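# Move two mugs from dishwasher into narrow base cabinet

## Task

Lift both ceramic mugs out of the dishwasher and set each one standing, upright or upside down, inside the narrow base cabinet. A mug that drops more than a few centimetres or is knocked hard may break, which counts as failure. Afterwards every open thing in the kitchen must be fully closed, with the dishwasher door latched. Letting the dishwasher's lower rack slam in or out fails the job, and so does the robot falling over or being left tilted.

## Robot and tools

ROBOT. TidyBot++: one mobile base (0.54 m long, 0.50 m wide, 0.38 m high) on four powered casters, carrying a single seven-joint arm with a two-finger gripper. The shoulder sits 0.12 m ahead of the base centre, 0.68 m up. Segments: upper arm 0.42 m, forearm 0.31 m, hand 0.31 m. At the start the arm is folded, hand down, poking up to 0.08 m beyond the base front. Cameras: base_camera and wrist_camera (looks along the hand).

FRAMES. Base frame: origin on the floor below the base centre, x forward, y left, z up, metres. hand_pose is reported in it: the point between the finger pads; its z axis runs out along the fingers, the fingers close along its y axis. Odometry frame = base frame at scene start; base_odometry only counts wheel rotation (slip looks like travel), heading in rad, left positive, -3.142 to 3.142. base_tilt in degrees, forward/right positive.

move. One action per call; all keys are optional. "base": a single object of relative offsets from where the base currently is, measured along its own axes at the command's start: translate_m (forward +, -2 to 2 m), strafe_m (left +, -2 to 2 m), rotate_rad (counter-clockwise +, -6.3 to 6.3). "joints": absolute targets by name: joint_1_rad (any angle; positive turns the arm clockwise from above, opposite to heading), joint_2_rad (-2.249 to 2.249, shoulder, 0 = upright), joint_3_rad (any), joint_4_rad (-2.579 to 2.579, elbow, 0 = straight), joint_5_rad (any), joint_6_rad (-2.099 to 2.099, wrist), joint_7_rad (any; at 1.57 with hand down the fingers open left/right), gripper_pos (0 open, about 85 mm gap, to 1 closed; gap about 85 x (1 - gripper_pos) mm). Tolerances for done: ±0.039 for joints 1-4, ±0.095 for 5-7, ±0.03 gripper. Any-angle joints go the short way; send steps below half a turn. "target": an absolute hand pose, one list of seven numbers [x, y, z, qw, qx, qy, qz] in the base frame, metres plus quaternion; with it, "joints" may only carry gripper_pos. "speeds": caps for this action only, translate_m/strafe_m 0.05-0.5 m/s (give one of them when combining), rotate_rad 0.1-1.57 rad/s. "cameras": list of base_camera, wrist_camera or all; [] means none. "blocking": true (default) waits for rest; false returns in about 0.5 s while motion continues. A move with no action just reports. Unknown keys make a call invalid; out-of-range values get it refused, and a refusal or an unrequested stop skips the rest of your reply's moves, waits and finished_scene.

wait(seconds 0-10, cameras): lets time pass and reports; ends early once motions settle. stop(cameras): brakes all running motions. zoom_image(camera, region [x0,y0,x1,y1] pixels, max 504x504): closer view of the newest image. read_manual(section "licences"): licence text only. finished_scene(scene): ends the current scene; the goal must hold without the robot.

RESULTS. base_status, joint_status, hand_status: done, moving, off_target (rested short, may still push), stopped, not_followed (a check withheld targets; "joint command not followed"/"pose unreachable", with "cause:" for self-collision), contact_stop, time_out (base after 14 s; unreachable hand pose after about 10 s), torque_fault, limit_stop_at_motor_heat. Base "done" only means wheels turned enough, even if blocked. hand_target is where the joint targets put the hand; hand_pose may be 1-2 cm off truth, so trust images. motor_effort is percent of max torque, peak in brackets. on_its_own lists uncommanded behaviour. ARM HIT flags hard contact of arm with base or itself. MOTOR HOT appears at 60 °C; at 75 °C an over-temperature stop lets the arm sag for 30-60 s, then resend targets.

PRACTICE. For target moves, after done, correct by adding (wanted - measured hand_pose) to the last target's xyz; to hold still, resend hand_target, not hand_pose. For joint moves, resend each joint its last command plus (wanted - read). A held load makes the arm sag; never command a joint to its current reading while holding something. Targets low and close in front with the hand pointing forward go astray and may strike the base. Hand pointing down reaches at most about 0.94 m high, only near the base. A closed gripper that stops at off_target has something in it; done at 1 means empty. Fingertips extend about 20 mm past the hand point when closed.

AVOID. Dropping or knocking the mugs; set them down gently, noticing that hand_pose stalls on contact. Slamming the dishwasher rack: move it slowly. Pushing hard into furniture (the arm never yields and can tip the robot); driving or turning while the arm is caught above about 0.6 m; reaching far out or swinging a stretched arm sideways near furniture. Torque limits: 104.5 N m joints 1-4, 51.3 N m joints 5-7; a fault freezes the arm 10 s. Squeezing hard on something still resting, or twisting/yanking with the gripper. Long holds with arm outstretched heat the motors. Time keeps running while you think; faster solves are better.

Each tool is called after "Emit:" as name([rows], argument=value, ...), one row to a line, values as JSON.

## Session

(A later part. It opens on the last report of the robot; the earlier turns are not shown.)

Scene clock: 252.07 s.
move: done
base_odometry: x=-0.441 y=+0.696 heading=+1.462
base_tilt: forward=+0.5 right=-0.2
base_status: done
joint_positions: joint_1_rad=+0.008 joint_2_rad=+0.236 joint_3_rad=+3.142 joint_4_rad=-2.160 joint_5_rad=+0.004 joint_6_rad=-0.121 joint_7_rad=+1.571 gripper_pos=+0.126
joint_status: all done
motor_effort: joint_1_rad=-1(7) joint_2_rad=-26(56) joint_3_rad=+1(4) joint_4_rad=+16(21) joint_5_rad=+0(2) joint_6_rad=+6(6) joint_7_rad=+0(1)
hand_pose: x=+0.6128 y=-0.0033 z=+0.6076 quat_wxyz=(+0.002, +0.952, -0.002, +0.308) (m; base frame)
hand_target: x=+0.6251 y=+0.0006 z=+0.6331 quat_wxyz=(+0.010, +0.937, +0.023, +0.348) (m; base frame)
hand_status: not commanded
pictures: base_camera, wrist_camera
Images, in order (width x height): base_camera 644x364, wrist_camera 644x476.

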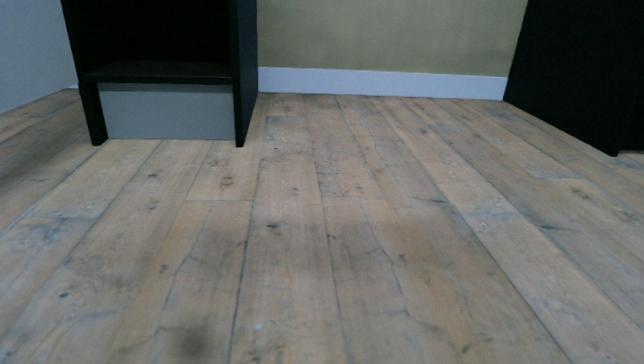

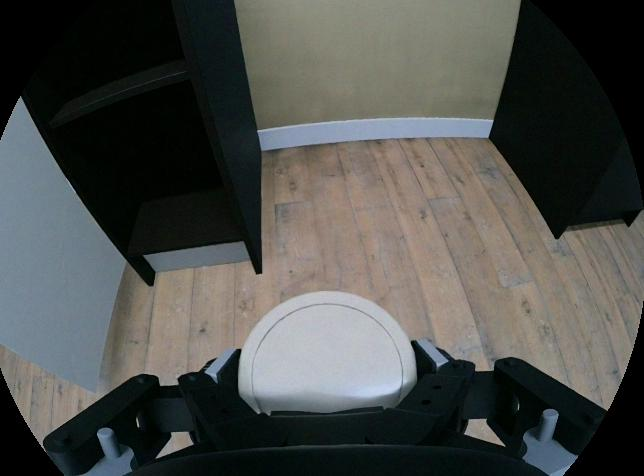

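Emit:
move(base={"strafe_m": 0.36}, speeds={"strafe_m": 0.3}, joints={"joint_2_rad": 0.685, "joint_4_rad": -1.29, "joint_6_rad": -0.50})

Scene clock: 262.17 s.
move: done
base_odometry: x=-0.799 y=+0.735 heading=+1.462
base_tilt: forward=+0.5 right=-0.2
base_status: done
joint_positions: joint_1_rad=-0.002 joint_2_rad=+0.685 joint_3_rad=+3.142 joint_4_rad=-1.308 joint_5_rad=+0.004 joint_6_rad=-0.460 joint_7_rad=+1.571 gripper_pos=+0.126
joint_status: all done
motor_effort: joint_1_rad=-1(3) joint_2_rad=-46(47) joint_3_rad=+1(2) joint_4_rad=+21(21) joint_5_rad=+0(1) joint_6_rad=+6(8) joint_7_rad=+0(1)
hand_pose: x=+0.8698 y=+0.0018 z=+0.6383 quat_wxyz=(+0.001, +0.941, +0.002, +0.338) (m; base frame)
hand_target: x=+0.8667 y=-0.0046 z=+0.6395 quat_wxyz=(+0.016, +0.945, +0.018, +0.327) (m; base frame)
hand_status: not commanded
pictures: base_camera, wrist_camera
Images, in order (width x height): base_camera 644x364, wrist_camera 644x476.

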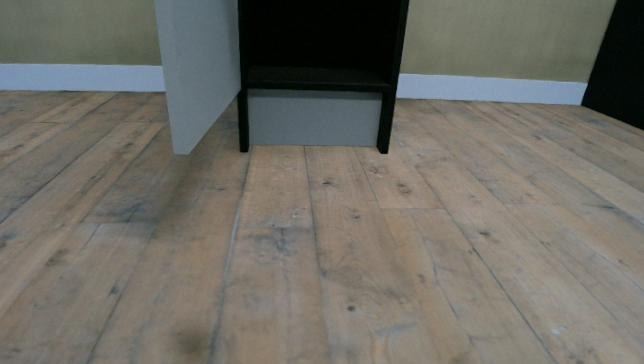

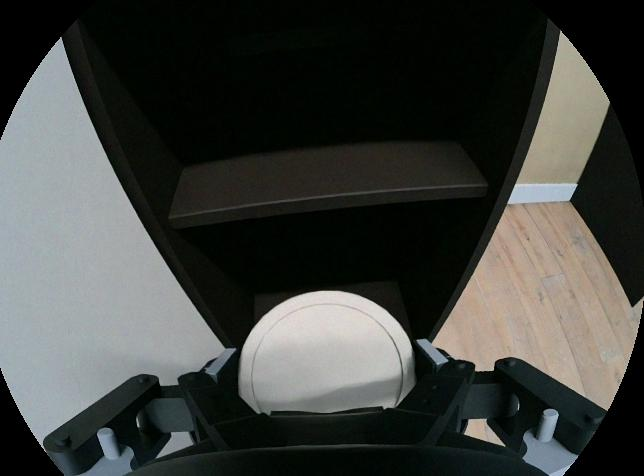

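Emit:
move(base={"strafe_m": 0.015}, joints={"joint_2_rad": 1.12, "joint_4_rad": -1.28, "joint_6_rad": -0.16}, cameras=["wrist_camera"])

Emit:
move(base={"translate_m": 0.2}, speeds={"translate_m": 0.12})

Scene clock: 277.77 s.
move: done
base_odometry: x=-0.814 y=+0.736 heading=+1.461
base_tilt: forward=+0.6 right=-0.3
base_status: done
joint_positions: joint_1_rad=-0.005 joint_2_rad=+1.141 joint_3_rad=+3.142 joint_4_rad=-1.290 joint_5_rad=+0.004 joint_6_rad=-0.217 joint_7_rad=+1.571 gripper_pos=+0.126
joint_status: all done
motor_effort: joint_1_rad=-1(5) joint_2_rad=-51(57) joint_3_rad=+0(3) joint_4_rad=+15(21) joint_5_rad=+0(1) joint_6_rad=+4(7) joint_7_rad=-1(1)
hand_pose: x=+0.8539 y=+0.0043 z=+0.3448 quat_wxyz=(+0.001, +0.970, +0.004, +0.244) (m; base frame)
hand_target: x=+0.8811 y=-0.0006 z=+0.3732 quat_wxyz=(+0.010, +0.958, +0.022, +0.287) (m; base frame)
hand_status: not commanded
pictures: wrist_camera
Images, in order (width x height): wrist_camera 644x476.

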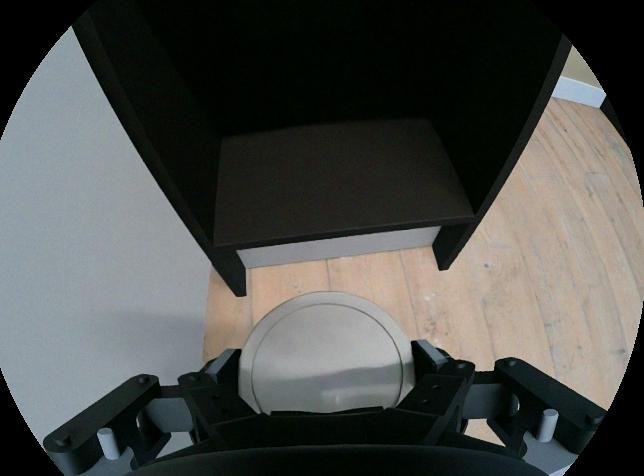

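Scene clock: 280.03 s.
move: done
base_odometry: x=-0.792 y=+0.935 heading=+1.461
base_tilt: forward=+0.5 right=-0.2
base_status: done
joint_positions: joint_1_rad=-0.005 joint_2_rad=+1.141 joint_3_rad=+3.142 joint_4_rad=-1.288 joint_5_rad=+0.004 joint_6_rad=-0.212 joint_7_rad=+1.571 gripper_pos=+0.126
joint_status: not commanded
motor_effort: joint_1_rad=-1(3) joint_2_rad=-51(52) joint_3_rad=+0(1) joint_4_rad=+14(16) joint_5_rad=+0(1) joint_6_rad=+4(5) joint_7_rad=+0(1)
hand_pose: x=+0.8565 y=+0.0042 z=+0.3464 quat_wxyz=(+0.001, +0.969, +0.004, +0.248) (m; base frame)
hand_target: x=+0.8811 y=-0.0006 z=+0.3732 quat_wxyz=(+0.010, +0.958, +0.022, +0.287) (m; base frame)
hand_status: not commanded
pictures: base_camera, wrist_camera
Images, in order (width x height): base_camera 644x364, wrist_camera 644x476.

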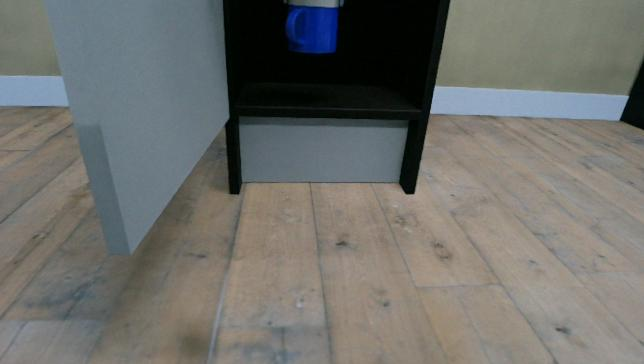

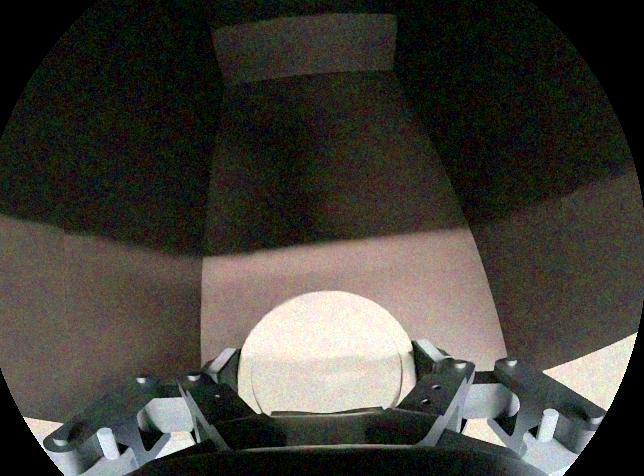

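Emit:
move(base={"translate_m": 0.09, "strafe_m": -0.07}, speeds={"translate_m": 0.1})

Scene clock: 287.30 s.
move: done
base_odometry: x=-0.713 y=+1.017 heading=+1.462
base_tilt: forward=+0.5 right=-0.2
base_status: done
joint_positions: joint_1_rad=-0.001 joint_2_rad=+1.153 joint_3_rad=+3.142 joint_4_rad=-1.300 joint_5_rad=+0.004 joint_6_rad=-0.211 joint_7_rad=+1.571 gripper_pos=+0.126
joint_status: not commanded
motor_effort: joint_1_rad=-2(5) joint_2_rad=-54(57) joint_3_rad=-1(2) joint_4_rad=+18(21) joint_5_rad=+0(1) joint_6_rad=+5(8) joint_7_rad=+0(1)
hand_pose: x=+0.8465 y=+0.0014 z=+0.3336 quat_wxyz=(+0.001, +0.972, +0.002, +0.237) (m; base frame)
hand_target: x=+0.8811 y=-0.0006 z=+0.3732 quat_wxyz=(+0.010, +0.958, +0.022, +0.287) (m; base frame)
hand_status: not commanded
pictures: base_camera, wrist_camera
Images, in order (width x height): base_camera 644x364, wrist_camera 644x476.

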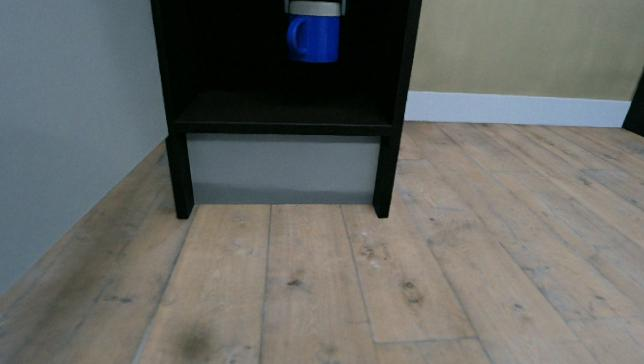

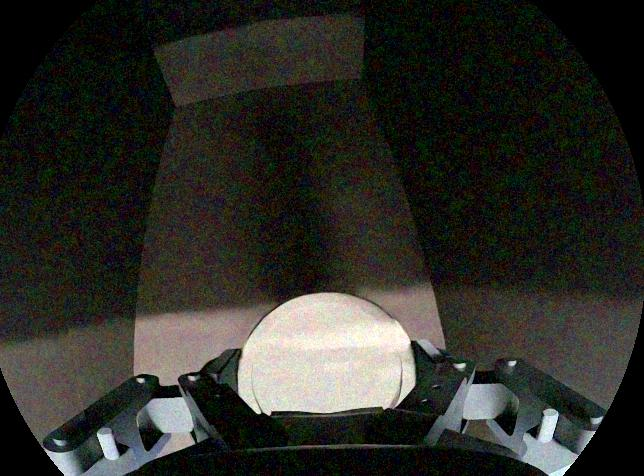

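Emit:
move(base={"strafe_m": 0.025}, joints={"joint_2_rad": 1.19, "joint_4_rad": -1.253, "joint_6_rad": -0.10}, cameras=["base_camera"])

Emit:
move(joints={"joint_2_rad": 1.235, "joint_4_rad": -1.235, "joint_6_rad": -0.065})

Scene clock: 291.73 s.
move: done
base_odometry: x=-0.738 y=+1.020 heading=+1.461
base_tilt: forward=+0.5 right=-0.2
base_status: done
joint_positions: joint_1_rad=-0.004 joint_2_rad=+1.198 joint_3_rad=+3.142 joint_4_rad=-1.267 joint_5_rad=+0.004 joint_6_rad=-0.156 joint_7_rad=+1.571 gripper_pos=+0.126
joint_status: all done
motor_effort: joint_1_rad=-1(5) joint_2_rad=-52(56) joint_3_rad=+0(2) joint_4_rad=+14(21) joint_5_rad=+0(0) joint_6_rad=+5(6) joint_7_rad=-1(1)
hand_pose: x=+0.8624 y=+0.0038 z=+0.3199 quat_wxyz=(+0.001, +0.966, +0.004, +0.257) (m; base frame)
hand_target: x=+0.8872 y=+0.0001 z=+0.3403 quat_wxyz=(+0.009, +0.955, +0.023, +0.295) (m; base frame)
hand_status: not commanded
pictures: base_camera
Images, in order (width x height): base_camera 644x364.

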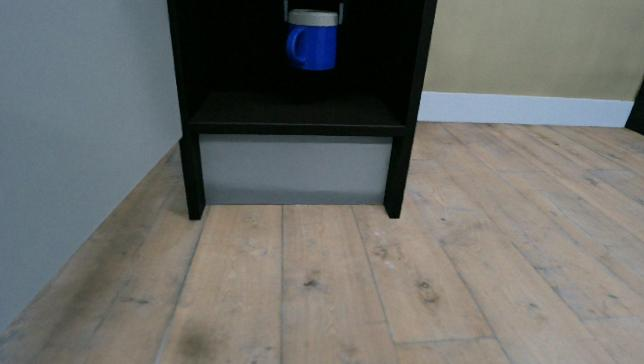

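Scene clock: 292.60 s.
move: done
base_odometry: x=-0.738 y=+1.020 heading=+1.461
base_tilt: forward=+0.5 right=-0.2
base_status: not commanded
joint_positions: joint_1_rad=-0.004 joint_2_rad=+1.239 joint_3_rad=+3.142 joint_4_rad=-1.247 joint_5_rad=+0.004 joint_6_rad=-0.119 joint_7_rad=+1.571 gripper_pos=+0.126
joint_status: all done
motor_effort: joint_1_rad=-1(1) joint_2_rad=-52(54) joint_3_rad=+0(1) joint_4_rad=+15(15) joint_5_rad=+0(1) joint_6_rad=+5(5) joint_7_rad=+0(0)
hand_pose: x=+0.8679 y=+0.0039 z=+0.3025 quat_wxyz=(+0.001, +0.964, +0.004, +0.265) (m; base frame)
hand_target: x=+0.8893 y=+0.0005 z=+0.3186 quat_wxyz=(+0.009, +0.954, +0.023, +0.299) (m; base frame)
hand_status: not commanded
pictures: base_camera, wrist_camera
Images, in order (width x height): base_camera 644x364, wrist_camera 644x476.

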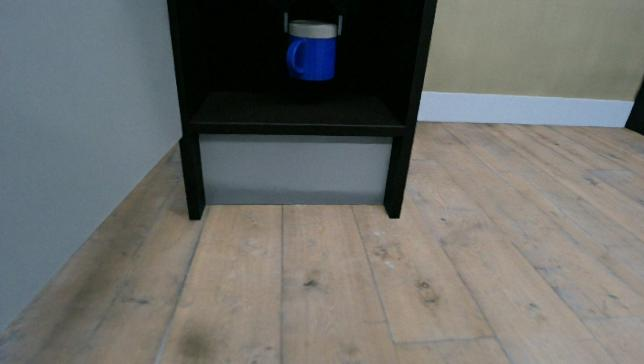

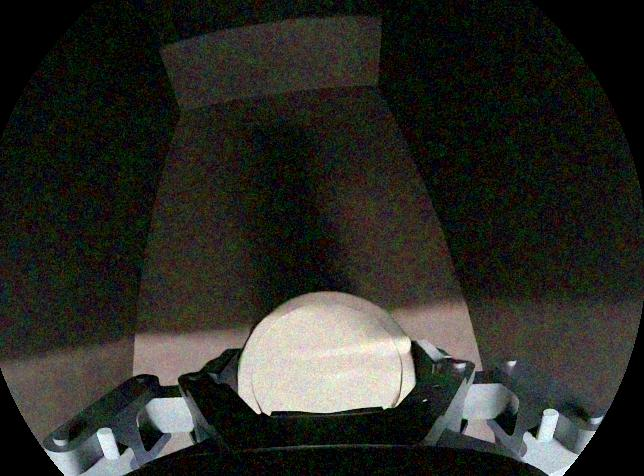

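Emit:
move(joints={"joint_2_rad": 1.275, "joint_4_rad": -1.222, "joint_6_rad": -0.06}, cameras=["base_camera"])

Emit:
move(joints={"joint_2_rad": 1.305, "joint_4_rad": -1.214, "joint_6_rad": -0.045}, cameras=["base_camera"])

Scene clock: 297.23 s.
move: done
base_odometry: x=-0.738 y=+1.020 heading=+1.461
base_tilt: forward=+0.5 right=-0.2
base_status: not commanded
joint_positions: joint_1_rad=-0.004 joint_2_rad=+1.280 joint_3_rad=+3.142 joint_4_rad=-1.233 joint_5_rad=+0.004 joint_6_rad=-0.114 joint_7_rad=+1.571 gripper_pos=+0.126
joint_status: all done
motor_effort: joint_1_rad=-1(1) joint_2_rad=-52(54) joint_3_rad=+0(1) joint_4_rad=+14(15) joint_5_rad=+0(0) joint_6_rad=+5(5) joint_7_rad=+0(0)
hand_pose: x=+0.8602 y=+0.0039 z=+0.2771 quat_wxyz=(+0.000, +0.967, +0.004, +0.255) (m; base frame)
hand_target: x=+0.8822 y=+0.0006 z=+0.2936 quat_wxyz=(+0.008, +0.957, +0.023, +0.288) (m; base frame)
hand_status: not commanded
pictures: base_camera
Images, in order (width x height): base_camera 644x364.

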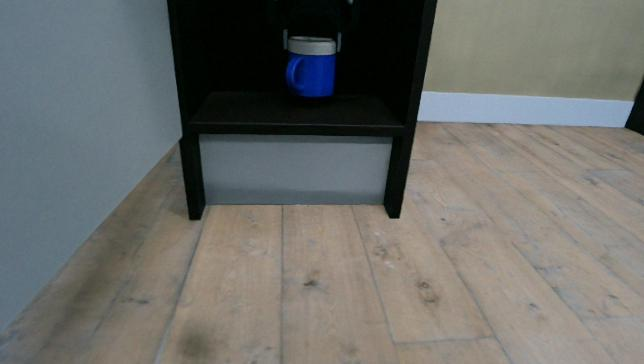

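Scene clock: 298.03 s.
move: done
base_odometry: x=-0.738 y=+1.020 heading=+1.461
base_tilt: forward=+0.5 right=-0.2
base_status: not commanded
joint_positions: joint_1_rad=-0.004 joint_2_rad=+1.307 joint_3_rad=+3.142 joint_4_rad=-1.226 joint_5_rad=+0.004 joint_6_rad=-0.098 joint_7_rad=+1.571 gripper_pos=+0.126
joint_status: all done
motor_effort: joint_1_rad=-1(1) joint_2_rad=-52(53) joint_3_rad=+0(1) joint_4_rad=+14(14) joint_5_rad=+0(1) joint_6_rad=+5(5) joint_7_rad=+0(1)
hand_pose: x=+0.8569 y=+0.0039 z=+0.2617 quat_wxyz=(+0.000, +0.968, +0.004, +0.252) (m; base frame)
hand_target: x=+0.8783 y=+0.0008 z=+0.2762 quat_wxyz=(+0.008, +0.958, +0.023, +0.285) (m; base frame)
hand_status: not commanded
pictures: base_camera
Images, in order (width x height): base_camera 644x364.

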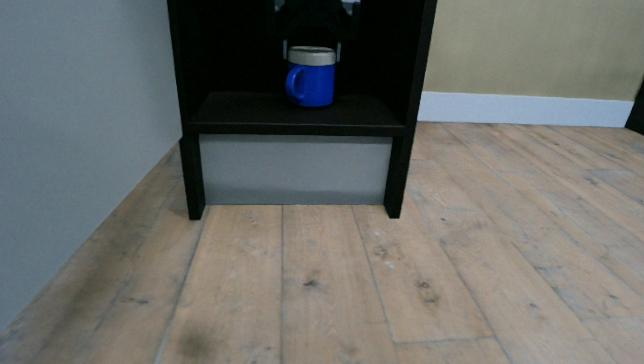

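Emit:
move(joints={"joint_2_rad": 1.32, "joint_4_rad": -1.21, "joint_6_rad": -0.04}, cameras=["base_camera"])

Emit:
zoom_image(camera="base_camera", region=[180, 20, 440, 170])

Scene clock: 301.43 s.
move: done
base_odometry: x=-0.738 y=+1.020 heading=+1.461
base_tilt: forward=+0.5 right=-0.2
base_status: not commanded
joint_positions: joint_1_rad=-0.004 joint_2_rad=+1.318 joint_3_rad=+3.142 joint_4_rad=-1.222 joint_5_rad=+0.004 joint_6_rad=-0.094 joint_7_rad=+1.571 gripper_pos=+0.126
joint_status: all done
motor_effort: joint_1_rad=-1(1) joint_2_rad=-51(53) joint_3_rad=+0(0) joint_4_rad=+13(14) joint_5_rad=+0(1) joint_6_rad=+5(5) joint_7_rad=+0(1)
hand_pose: x=+0.8557 y=+0.0039 z=+0.2560 quat_wxyz=(+0.000, +0.968, +0.004, +0.251) (m; base frame)
hand_target: x=+0.8755 y=+0.0009 z=+0.2670 quat_wxyz=(+0.008, +0.959, +0.023, +0.282) (m; base frame)
hand_status: not commanded
pictures: base_camera
Images, in order (width x height): base_camera 644x364.

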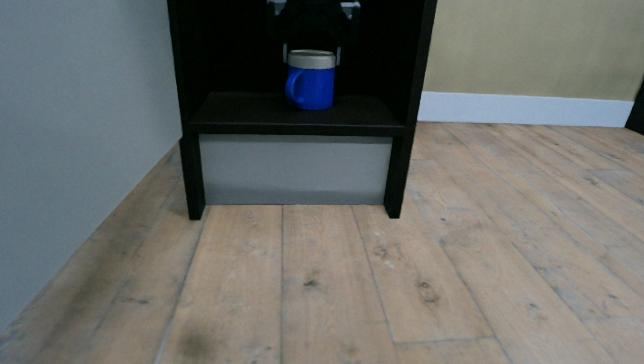

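Scaled by 1.938.

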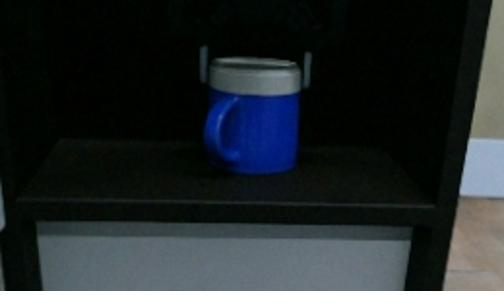

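Emit:
move(joints={"joint_2_rad": 1.335, "joint_4_rad": -1.206, "joint_6_rad": -0.035}, cameras=["base_camera"])

Emit:
move(joints={"joint_2_rad": 1.35, "joint_4_rad": -1.202, "joint_6_rad": -0.03}, cameras=["base_camera"])

Scene clock: 304.07 s.
move: done
base_odometry: x=-0.738 y=+1.020 heading=+1.461
base_tilt: forward=+0.5 right=-0.2
base_status: not commanded
joint_positions: joint_1_rad=-0.004 joint_2_rad=+1.320 joint_3_rad=+3.142 joint_4_rad=-1.218 joint_5_rad=+0.004 joint_6_rad=-0.089 joint_7_rad=+1.571 gripper_pos=+0.126
joint_status: all done
motor_effort: joint_1_rad=-1(1) joint_2_rad=-50(51) joint_3_rad=+0(1) joint_4_rad=+12(13) joint_5_rad=+0(1) joint_6_rad=+4(5) joint_7_rad=+0(1)
hand_pose: x=+0.8582 y=+0.0039 z=+0.2562 quat_wxyz=(+0.000, +0.967, +0.004, +0.254) (m; base frame)
hand_target: x=+0.8726 y=+0.0009 z=+0.2579 quat_wxyz=(+0.008, +0.960, +0.023, +0.279) (m; base frame)
hand_status: not commanded
pictures: base_camera
Images, in order (width x height): base_camera 644x364.

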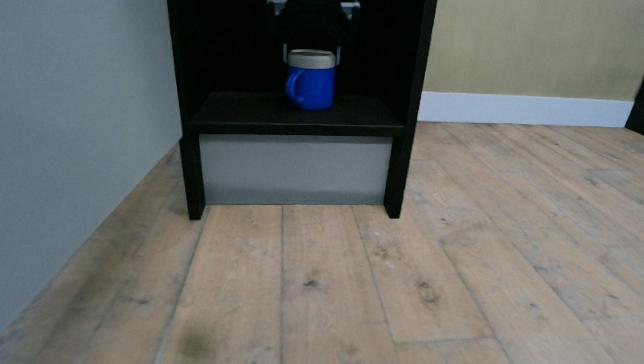

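Scene clock: 304.60 s.
move: done
base_odometry: x=-0.738 y=+1.020 heading=+1.461
base_tilt: forward=+0.5 right=-0.2
base_status: not commanded
joint_positions: joint_1_rad=-0.004 joint_2_rad=+1.324 joint_3_rad=+3.142 joint_4_rad=-1.213 joint_5_rad=+0.004 joint_6_rad=-0.084 joint_7_rad=+1.571 gripper_pos=+0.126
joint_status: all done
motor_effort: joint_1_rad=-1(1) joint_2_rad=-48(50) joint_3_rad=+0(1) joint_4_rad=+13(14) joint_5_rad=+0(1) joint_6_rad=+4(5) joint_7_rad=+0(1)
hand_pose: x=+0.8607 y=+0.0039 z=+0.2560 quat_wxyz=(+0.000, +0.966, +0.004, +0.257) (m; base frame)
hand_target: x=+0.8696 y=+0.0010 z=+0.2489 quat_wxyz=(+0.007, +0.961, +0.023, +0.276) (m; base frame)
hand_status: not commanded
pictures: base_camera
Images, in order (width x height): base_camera 644x364.

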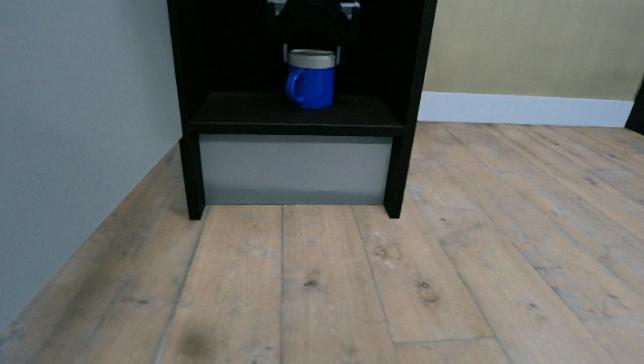

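Emit:
move(joints={"joint_2_rad": 1.325, "joint_4_rad": -1.206, "joint_6_rad": -0.04, "gripper_pos": 0.08}, cameras=["wrist_camera"])

Emit:
move(joints={"gripper_pos": 0})

Scene clock: 308.20 s.
move: done
base_odometry: x=-0.738 y=+1.020 heading=+1.461
base_tilt: forward=+0.5 right=-0.2
base_status: not commanded
joint_positions: joint_1_rad=-0.004 joint_2_rad=+1.325 joint_3_rad=+3.142 joint_4_rad=-1.213 joint_5_rad=+0.004 joint_6_rad=-0.084 joint_7_rad=+1.571 gripper_pos=+0.080
joint_status: all done
motor_effort: joint_1_rad=-1(1) joint_2_rad=-51(53) joint_3_rad=+0(1) joint_4_rad=+12(13) joint_5_rad=+0(1) joint_6_rad=+4(5) joint_7_rad=+0(0)
hand_pose: x=+0.8601 y=+0.0039 z=+0.2550 quat_wxyz=(+0.000, +0.966, +0.004, +0.257) (m; base frame)
hand_target: x=+0.8755 y=+0.0009 z=+0.2647 quat_wxyz=(+0.008, +0.959, +0.023, +0.281) (m; base frame)
hand_status: not commanded
pictures: wrist_camera
Images, in order (width x height): wrist_camera 644x476.

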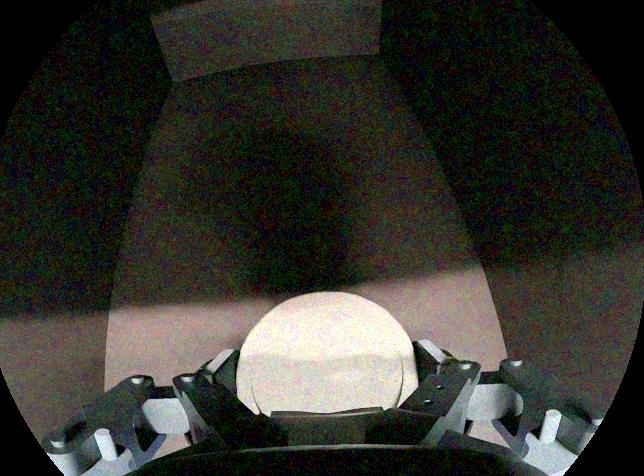

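Scene clock: 308.70 s.
move: done
base_odometry: x=-0.738 y=+1.020 heading=+1.461
base_tilt: forward=+0.5 right=-0.2
base_status: not commanded
joint_positions: joint_1_rad=-0.004 joint_2_rad=+1.325 joint_3_rad=+3.142 joint_4_rad=-1.211 joint_5_rad=+0.004 joint_6_rad=-0.083 joint_7_rad=+1.571 gripper_pos=+0.000
joint_status: all done
motor_effort: joint_1_rad=-1(2) joint_2_rad=-48(52) joint_3_rad=+0(1) joint_4_rad=+12(13) joint_5_rad=+0(1) joint_6_rad=+3(4) joint_7_rad=+0(1)
hand_pose: x=+0.8614 y=+0.0039 z=+0.2558 quat_wxyz=(+0.000, +0.966, +0.004, +0.258) (m; base frame)
hand_target: x=+0.8755 y=+0.0009 z=+0.2647 quat_wxyz=(+0.008, +0.959, +0.023, +0.281) (m; base frame)
hand_status: not commanded
pictures: base_camera, wrist_camera
Images, in order (width x height): base_camera 644x364, wrist_camera 644x476.

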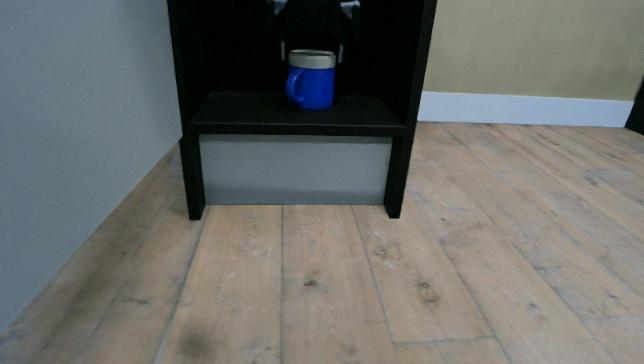

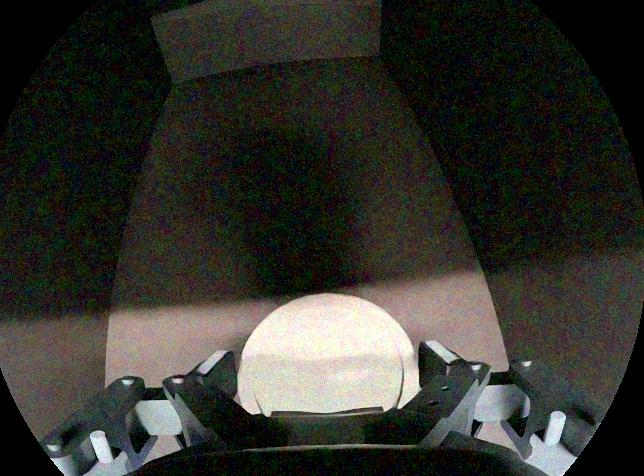

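Emit:
move(joints={"joint_2_rad": 1.23, "joint_4_rad": -1.27, "joint_6_rad": -0.16}, cameras=[])

Emit:
move(joints={"joint_2_rad": 1.11, "joint_4_rad": -1.34, "joint_6_rad": -0.27})

Scene clock: 313.57 s.
move: done
base_odometry: x=-0.738 y=+1.020 heading=+1.461
base_tilt: forward=+0.5 right=-0.2
base_status: not commanded
joint_positions: joint_1_rad=-0.004 joint_2_rad=+1.240 joint_3_rad=+3.142 joint_4_rad=-1.256 joint_5_rad=+0.004 joint_6_rad=-0.128 joint_7_rad=+1.571 gripper_pos=+0.000
joint_status: all done
motor_effort: joint_1_rad=-1(1) joint_2_rad=-47(50) joint_3_rad=+0(1) joint_4_rad=+12(13) joint_5_rad=+0(1) joint_6_rad=+3(4) joint_7_rad=+0(1)
hand_pose: x=+0.8602 y=+0.0038 z=+0.2971 quat_wxyz=(+0.001, +0.967, +0.004, +0.256) (m; base frame)
hand_target: x=+0.8479 y=-0.0006 z=+0.2947 quat_wxyz=(+0.009, +0.971, +0.023, +0.238) (m; base frame)
hand_status: not commanded
pictures: none
No camera images: "cameras" was empty.

Scene clock: 314.57 s.
move: done
base_odometry: x=-0.738 y=+1.020 heading=+1.461
base_tilt: forward=+0.4 right=-0.2
base_status: not commanded
joint_positions: joint_1_rad=-0.004 joint_2_rad=+1.131 joint_3_rad=+3.142 joint_4_rad=-1.329 joint_5_rad=+0.004 joint_6_rad=-0.221 joint_7_rad=+1.571 gripper_pos=+0.000
joint_status: all done
motor_effort: joint_1_rad=-1(2) joint_2_rad=-46(51) joint_3_rad=+1(1) joint_4_rad=+12(18) joint_5_rad=+0(1) joint_6_rad=+3(5) joint_7_rad=-1(1)
hand_pose: x=+0.8360 y=+0.0036 z=+0.3376 quat_wxyz=(+0.001, +0.974, +0.004, +0.228) (m; base frame)
hand_target: x=+0.8238 y=-0.0020 z=+0.3428 quat_wxyz=(+0.010, +0.978, +0.022, +0.209) (m; base frame)
hand_status: not commanded
pictures: base_camera, wrist_camera
Images, in order (width x height): base_camera 644x364, wrist_camera 644x476.

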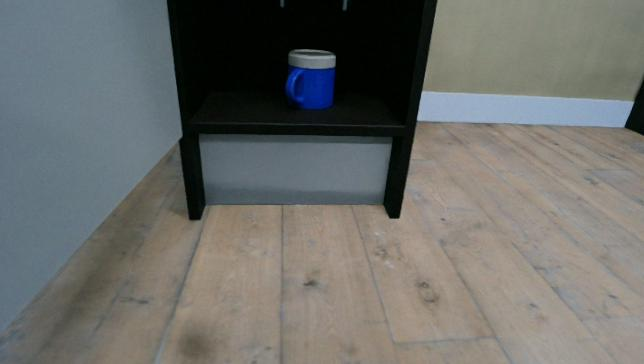

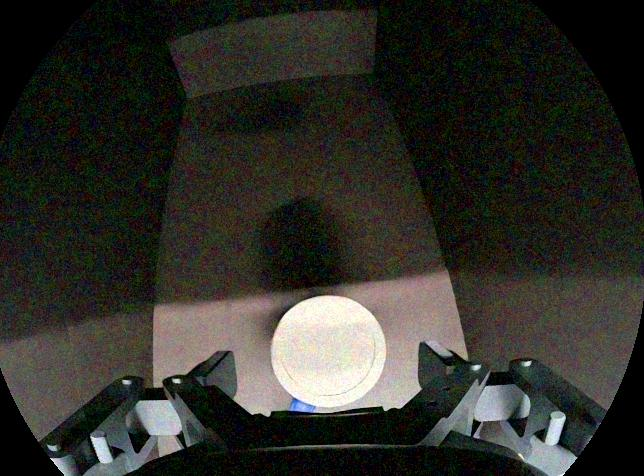

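Emit:
move(base={"translate_m": -0.7}, cameras=["wrist_camera"])

Emit:
move(base={"rotate_rad": 1.06}, joints={"joint_1_rad": 0.0, "joint_2_rad": 0.2, "joint_4_rad": -2.17, "joint_6_rad": 0.1}, cameras=["wrist_camera"])

Scene clock: 326.23 s.
move: done
base_odometry: x=-0.814 y=+0.324 heading=+1.461
base_tilt: forward=+0.5 right=-0.2
base_status: done
joint_positions: joint_1_rad=-0.003 joint_2_rad=+1.128 joint_3_rad=+3.142 joint_4_rad=-1.330 joint_5_rad=+0.004 joint_6_rad=-0.227 joint_7_rad=+1.571 gripper_pos=+0.000
joint_status: not commanded
motor_effort: joint_1_rad=-1(2) joint_2_rad=-46(48) joint_3_rad=+0(1) joint_4_rad=+12(14) joint_5_rad=+0(1) joint_6_rad=+3(4) joint_7_rad=+0(1)
hand_pose: x=+0.8350 y=+0.0027 z=+0.3388 quat_wxyz=(+0.001, +0.974, +0.003, +0.226) (m; base frame)
hand_target: x=+0.8238 y=-0.0020 z=+0.3428 quat_wxyz=(+0.010, +0.978, +0.022, +0.209) (m; base frame)
hand_status: not commanded
pictures: wrist_camera
Images, in order (width x height): wrist_camera 644x476.

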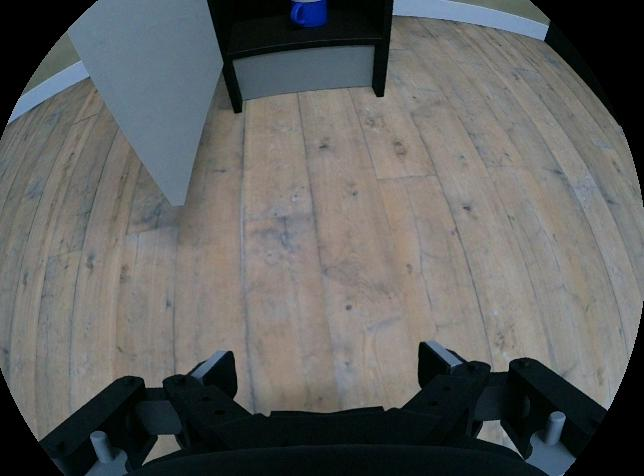

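Scene clock: 328.47 s.
move: done
base_odometry: x=-0.814 y=+0.324 heading=+2.521
base_tilt: forward=+0.5 right=-0.1
base_status: done
joint_positions: joint_1_rad=-0.010 joint_2_rad=+0.218 joint_3_rad=+3.128 joint_4_rad=-2.150 joint_5_rad=+0.004 joint_6_rad=+0.049 joint_7_rad=+1.571 gripper_pos=+0.000
joint_status: all done
motor_effort: joint_1_rad=-1(8) joint_2_rad=-24(49) joint_3_rad=+1(6) joint_4_rad=+15(16) joint_5_rad=+0(1) joint_6_rad=+6(6) joint_7_rad=+0(1)
hand_pose: x=+0.6575 y=+0.0143 z=+0.6559 quat_wxyz=(-0.005, +0.917, +0.012, +0.400) (m; base frame)
hand_target: x=+0.6600 y=+0.0026 z=+0.6685 quat_wxyz=(+0.009, +0.906, +0.023, +0.422) (m; base frame)
hand_status: not commanded
pictures: wrist_camera
Images, in order (width x height): wrist_camera 644x476.

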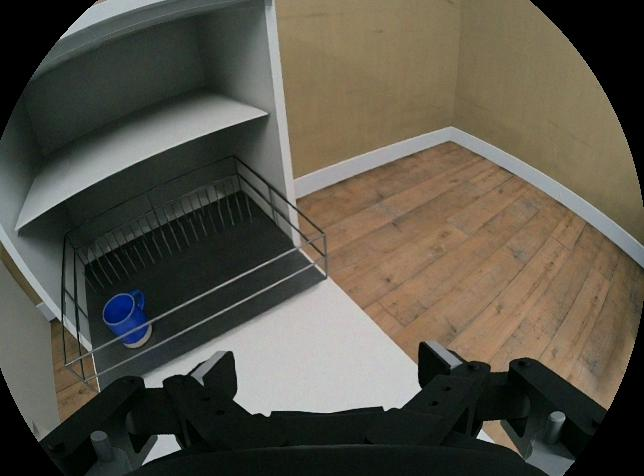

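Emit:
move(base={"translate_m": -0.043, "strafe_m": 0.419}, speeds={"strafe_m": 0.3}, joints={"joint_1_rad": 0.0, "joint_3_rad": 3.1416, "joint_2_rad": 0.9, "joint_4_rad": -1.2, "joint_6_rad": -0.57})

Scene clock: 333.63 s.
move: done
base_odometry: x=-1.023 y=-0.042 heading=+2.522
base_tilt: forward=+0.5 right=-0.2
base_status: done
joint_positions: joint_1_rad=-0.005 joint_2_rad=+0.880 joint_3_rad=+3.132 joint_4_rad=-1.206 joint_5_rad=+0.004 joint_6_rad=-0.519 joint_7_rad=+1.571 gripper_pos=+0.000
joint_status: all done
motor_effort: joint_1_rad=-1(4) joint_2_rad=-46(48) joint_3_rad=+0(2) joint_4_rad=+17(17) joint_5_rad=+0(1) joint_6_rad=+3(7) joint_7_rad=+0(1)
hand_pose: x=+0.8760 y=+0.0105 z=+0.5279 quat_wxyz=(-0.004, +0.964, +0.006, +0.265) (m; base frame)
hand_target: x=+0.8614 y=-0.0054 z=+0.5075 quat_wxyz=(+0.016, +0.972, +0.018, +0.234) (m; base frame)
hand_status: not commanded
pictures: base_camera, wrist_camera
Images, in order (width x height): base_camera 644x364, wrist_camera 644x476.

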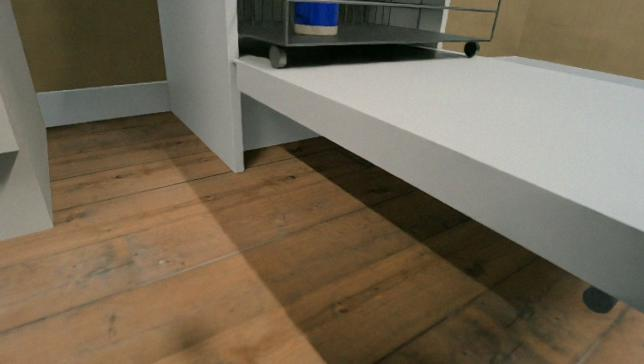

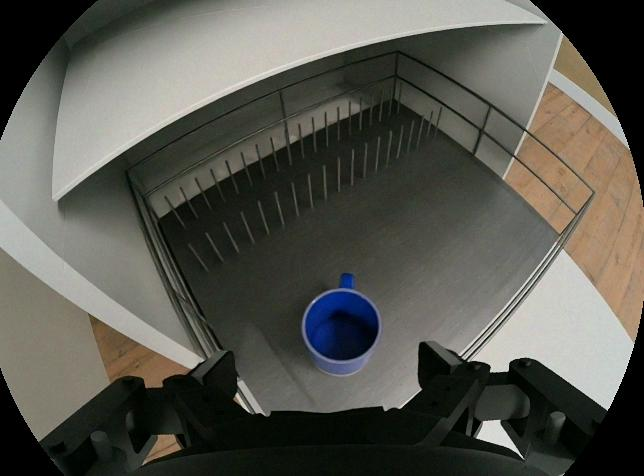

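Emit:
move(base={"strafe_m": -0.012}, joints={"joint_2_rad": 1.187, "joint_4_rad": -0.908, "joint_6_rad": -0.50})

Scene clock: 338.63 s.
move: done
base_odometry: x=-1.016 y=-0.032 heading=+2.522
base_tilt: forward=+0.6 right=-0.2
base_status: done
joint_positions: joint_1_rad=+0.003 joint_2_rad=+1.183 joint_3_rad=+3.133 joint_4_rad=-0.913 joint_5_rad=+0.004 joint_6_rad=-0.521 joint_7_rad=+1.571 gripper_pos=+0.000
joint_status: all done
motor_effort: joint_1_rad=-1(5) joint_2_rad=-52(55) joint_3_rad=+0(3) joint_4_rad=+16(18) joint_5_rad=+0(1) joint_6_rad=+3(5) joint_7_rad=+0(1)
hand_pose: x=+0.9367 y=+0.0036 z=+0.4145 quat_wxyz=(-0.003, +0.966, +0.001, +0.260) (m; base frame)
hand_target: x=+0.9432 y=-0.0046 z=+0.4162 quat_wxyz=(+0.015, +0.963, +0.019, +0.270) (m; base frame)
hand_status: not commanded
pictures: base_camera, wrist_camera
Images, in order (width x height): base_camera 644x364, wrist_camera 644x476.

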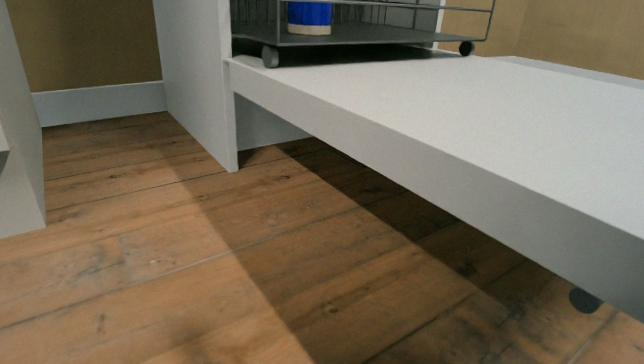

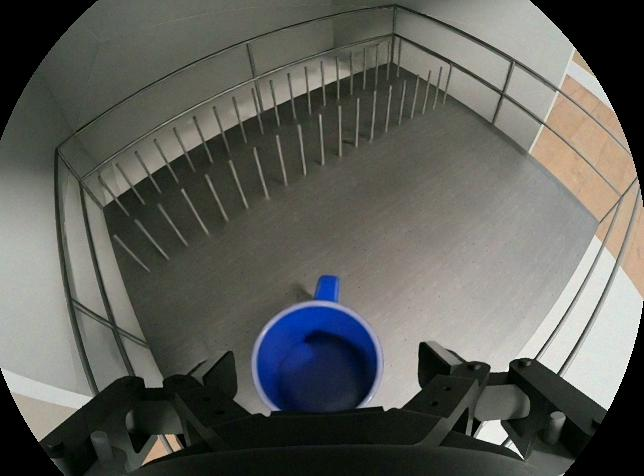

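Emit:
move(base={"strafe_m": 0.007}, joints={"joint_2_rad": 1.25, "joint_4_rad": -0.885, "joint_6_rad": -0.475})

Scene clock: 341.27 s.
move: done
base_odometry: x=-1.020 y=-0.038 heading=+2.522
base_tilt: forward=+0.6 right=-0.2
base_status: done
joint_positions: joint_1_rad=-0.002 joint_2_rad=+1.236 joint_3_rad=+3.133 joint_4_rad=-0.886 joint_5_rad=+0.004 joint_6_rad=-0.513 joint_7_rad=+1.571 gripper_pos=+0.000
joint_status: all done
motor_effort: joint_1_rad=-1(4) joint_2_rad=-52(54) joint_3_rad=+0(2) joint_4_rad=+16(18) joint_5_rad=+0(1) joint_6_rad=+3(5) joint_7_rad=+0(1)
hand_pose: x=+0.9353 y=+0.0070 z=+0.3837 quat_wxyz=(-0.003, +0.968, +0.003, +0.251) (m; base frame)
hand_target: x=+0.9418 y=-0.0044 z=+0.3781 quat_wxyz=(+0.015, +0.965, +0.019, +0.263) (m; base frame)
hand_status: not commanded
pictures: base_camera, wrist_camera
Images, in order (width x height): base_camera 644x364, wrist_camera 644x476.

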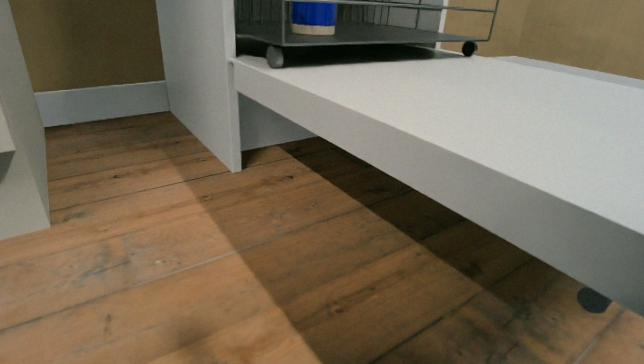

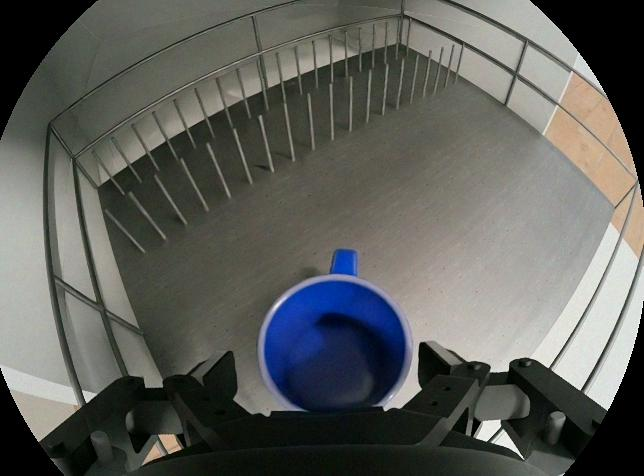

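Emit:
move(base={"strafe_m": -0.003}, joints={"joint_2_rad": 1.284, "joint_4_rad": -0.868, "joint_6_rad": -0.46}, cameras=["wrist_camera"])

Scene clock: 344.90 s.
move: done
base_odometry: x=-1.018 y=-0.035 heading=+2.522
base_tilt: forward=+0.5 right=-0.2
base_status: done
joint_positions: joint_1_rad=-0.002 joint_2_rad=+1.265 joint_3_rad=+3.133 joint_4_rad=-0.868 joint_5_rad=+0.004 joint_6_rad=-0.503 joint_7_rad=+1.571 gripper_pos=+0.000
joint_status: all done
motor_effort: joint_1_rad=-1(6) joint_2_rad=-52(54) joint_3_rad=+0(2) joint_4_rad=+16(17) joint_5_rad=+0(1) joint_6_rad=+3(4) joint_7_rad=+0(1)
hand_pose: x=+0.9369 y=+0.0069 z=+0.3687 quat_wxyz=(-0.003, +0.968, +0.003, +0.250) (m; base frame)
hand_target: x=+0.9426 y=-0.0042 z=+0.3597 quat_wxyz=(+0.014, +0.965, +0.019, +0.262) (m; base frame)
hand_status: not commanded
pictures: wrist_camera
Images, in order (width x height): wrist_camera 644x476.

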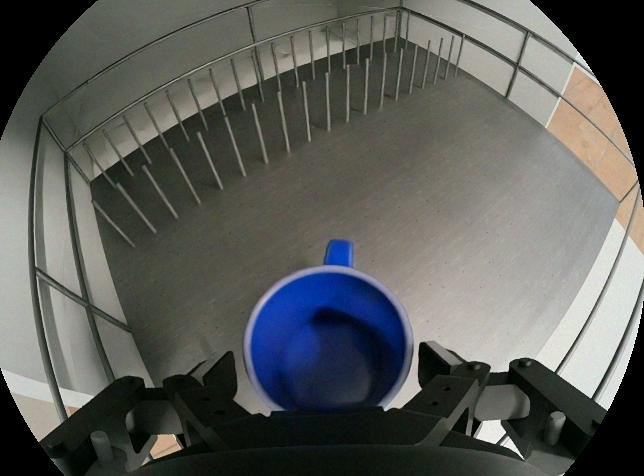

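Emit:
move(joints={"gripper_pos": 0.2}, cameras=["wrist_camera"])

Emit:
move(joints={"gripper_pos": 0.6}, cameras=[])

Emit:
move(joints={"joint_2_rad": 1.15, "joint_4_rad": -0.855, "joint_6_rad": -0.60}, cameras=["wrist_camera"])

Emit:
move(joints={"joint_2_rad": 0.96, "joint_4_rad": -0.88, "joint_6_rad": -0.74})

Scene clock: 349.17 s.
move: off_target
base_odometry: x=-1.018 y=-0.035 heading=+2.522
base_tilt: forward=+0.5 right=-0.2
base_status: not commanded
joint_positions: joint_1_rad=-0.002 joint_2_rad=+1.264 joint_3_rad=+3.133 joint_4_rad=-0.865 joint_5_rad=+0.004 joint_6_rad=-0.503 joint_7_rad=+1.571 gripper_pos=+0.167
joint_status: gripper_pos off_target (ended at +0.167, target +0.200)
motor_effort: joint_1_rad=+1(4) joint_2_rad=-51(56) joint_3_rad=+2(3) joint_4_rad=+16(18) joint_5_rad=+1(1) joint_6_rad=+4(5) joint_7_rad=+0(1)
hand_pose: x=+0.9387 y=+0.0066 z=+0.3711 quat_wxyz=(-0.003, +0.968, +0.002, +0.252) (m; base frame)
hand_target: x=+0.9426 y=-0.0042 z=+0.3597 quat_wxyz=(+0.014, +0.965, +0.019, +0.262) (m; base frame)
hand_status: not commanded
pictures: wrist_camera
Images, in order (width x height): wrist_camera 644x476.

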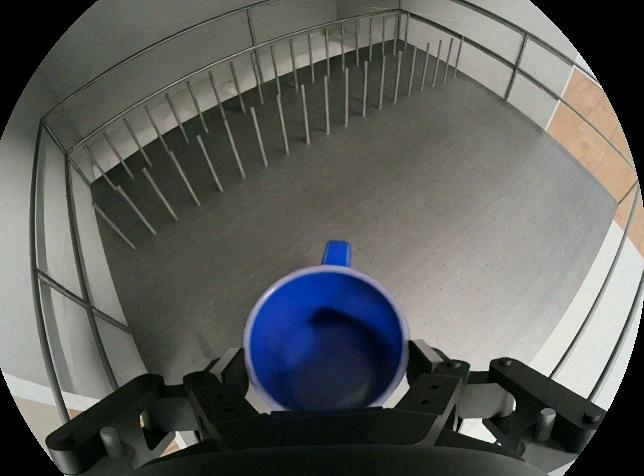

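Scene clock: 349.93 s.
move: off_target
base_odometry: x=-1.018 y=-0.035 heading=+2.522
base_tilt: forward=+0.5 right=-0.3
base_status: not commanded
joint_positions: joint_1_rad=-0.002 joint_2_rad=+1.264 joint_3_rad=+3.133 joint_4_rad=-0.865 joint_5_rad=+0.004 joint_6_rad=-0.503 joint_7_rad=+1.571 gripper_pos=+0.167
joint_status: gripper_pos off_target (ended at +0.167, target +0.600)
motor_effort: joint_1_rad=+1(1) joint_2_rad=-49(51) joint_3_rad=+2(2) joint_4_rad=+16(17) joint_5_rad=+1(1) joint_6_rad=+4(4) joint_7_rad=+0(1)
hand_pose: x=+0.9386 y=+0.0066 z=+0.3708 quat_wxyz=(-0.003, +0.968, +0.002, +0.252) (m; base frame)
hand_target: x=+0.9426 y=-0.0042 z=+0.3597 quat_wxyz=(+0.014, +0.965, +0.019, +0.262) (m; base frame)
hand_status: not commanded
pictures: none
No camera images: "cameras" was empty.

Scene clock: 351.13 s.
move: done
base_odometry: x=-1.018 y=-0.035 heading=+2.522
base_tilt: forward=+0.5 right=-0.2
base_status: not commanded
joint_positions: joint_1_rad=-0.002 joint_2_rad=+1.180 joint_3_rad=+3.133 joint_4_rad=-0.860 joint_5_rad=+0.004 joint_6_rad=-0.570 joint_7_rad=+1.571 gripper_pos=+0.167
joint_status: all done
motor_effort: joint_1_rad=-1(1) joint_2_rad=-56(60) joint_3_rad=+0(2) joint_4_rad=+19(20) joint_5_rad=+0(1) joint_6_rad=+5(6) joint_7_rad=+0(1)
hand_pose: x=+0.9460 y=+0.0066 z=+0.4314 quat_wxyz=(-0.003, +0.965, +0.003, +0.263) (m; base frame)
hand_target: x=+0.9474 y=-0.0057 z=+0.4540 quat_wxyz=(+0.016, +0.964, +0.017, +0.265) (m; base frame)
hand_status: not commanded
pictures: wrist_camera
Images, in order (width x height): wrist_camera 644x476.

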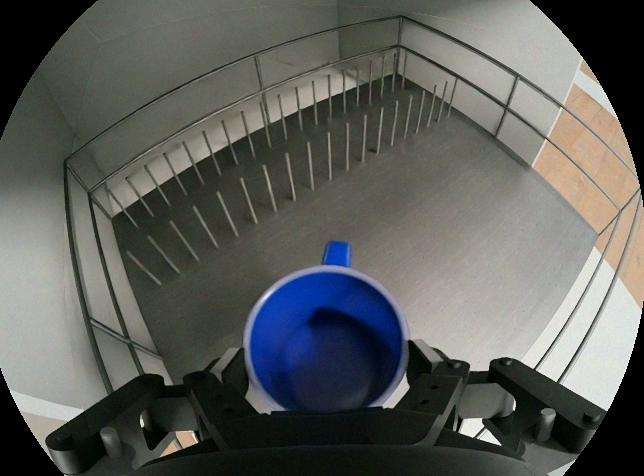

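Scene clock: 352.70 s.
move: done
base_odometry: x=-1.018 y=-0.035 heading=+2.522
base_tilt: forward=+0.5 right=-0.2
base_status: not commanded
joint_positions: joint_1_rad=-0.002 joint_2_rad=+0.976 joint_3_rad=+3.133 joint_4_rad=-0.877 joint_5_rad=+0.004 joint_6_rad=-0.703 joint_7_rad=+1.571 gripper_pos=+0.167
joint_status: all done
motor_effort: joint_1_rad=-1(1) joint_2_rad=-54(61) joint_3_rad=+0(1) joint_4_rad=+21(22) joint_5_rad=+0(0) joint_6_rad=+5(6) joint_7_rad=+0(1)
hand_pose: x=+0.9415 y=+0.0065 z=+0.5705 quat_wxyz=(-0.003, +0.957, +0.003, +0.289) (m; base frame)
hand_target: x=+0.9325 y=-0.0071 z=+0.5762 quat_wxyz=(+0.018, +0.961, +0.015, +0.277) (m; base frame)
hand_status: not commanded
pictures: base_camera, wrist_camera
Images, in order (width x height): base_camera 644x364, wrist_camera 644x476.

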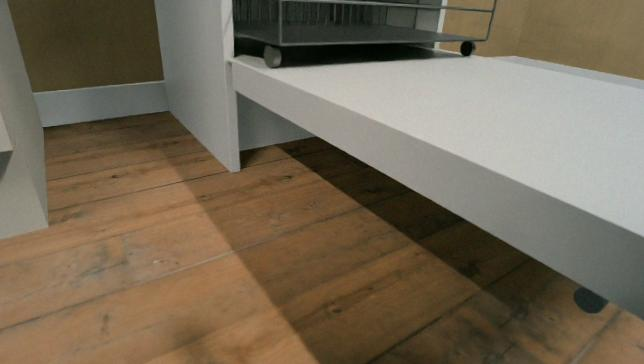

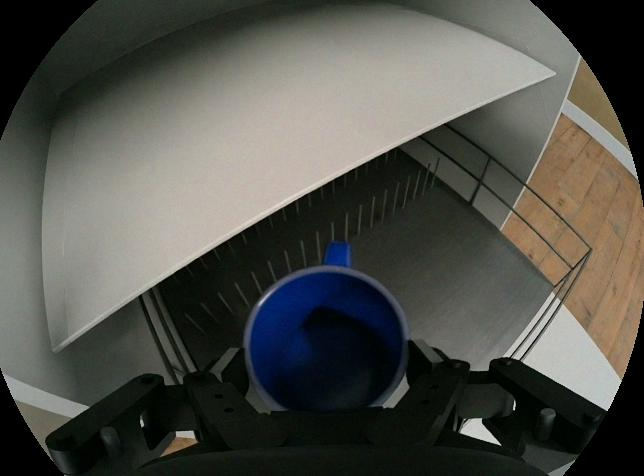

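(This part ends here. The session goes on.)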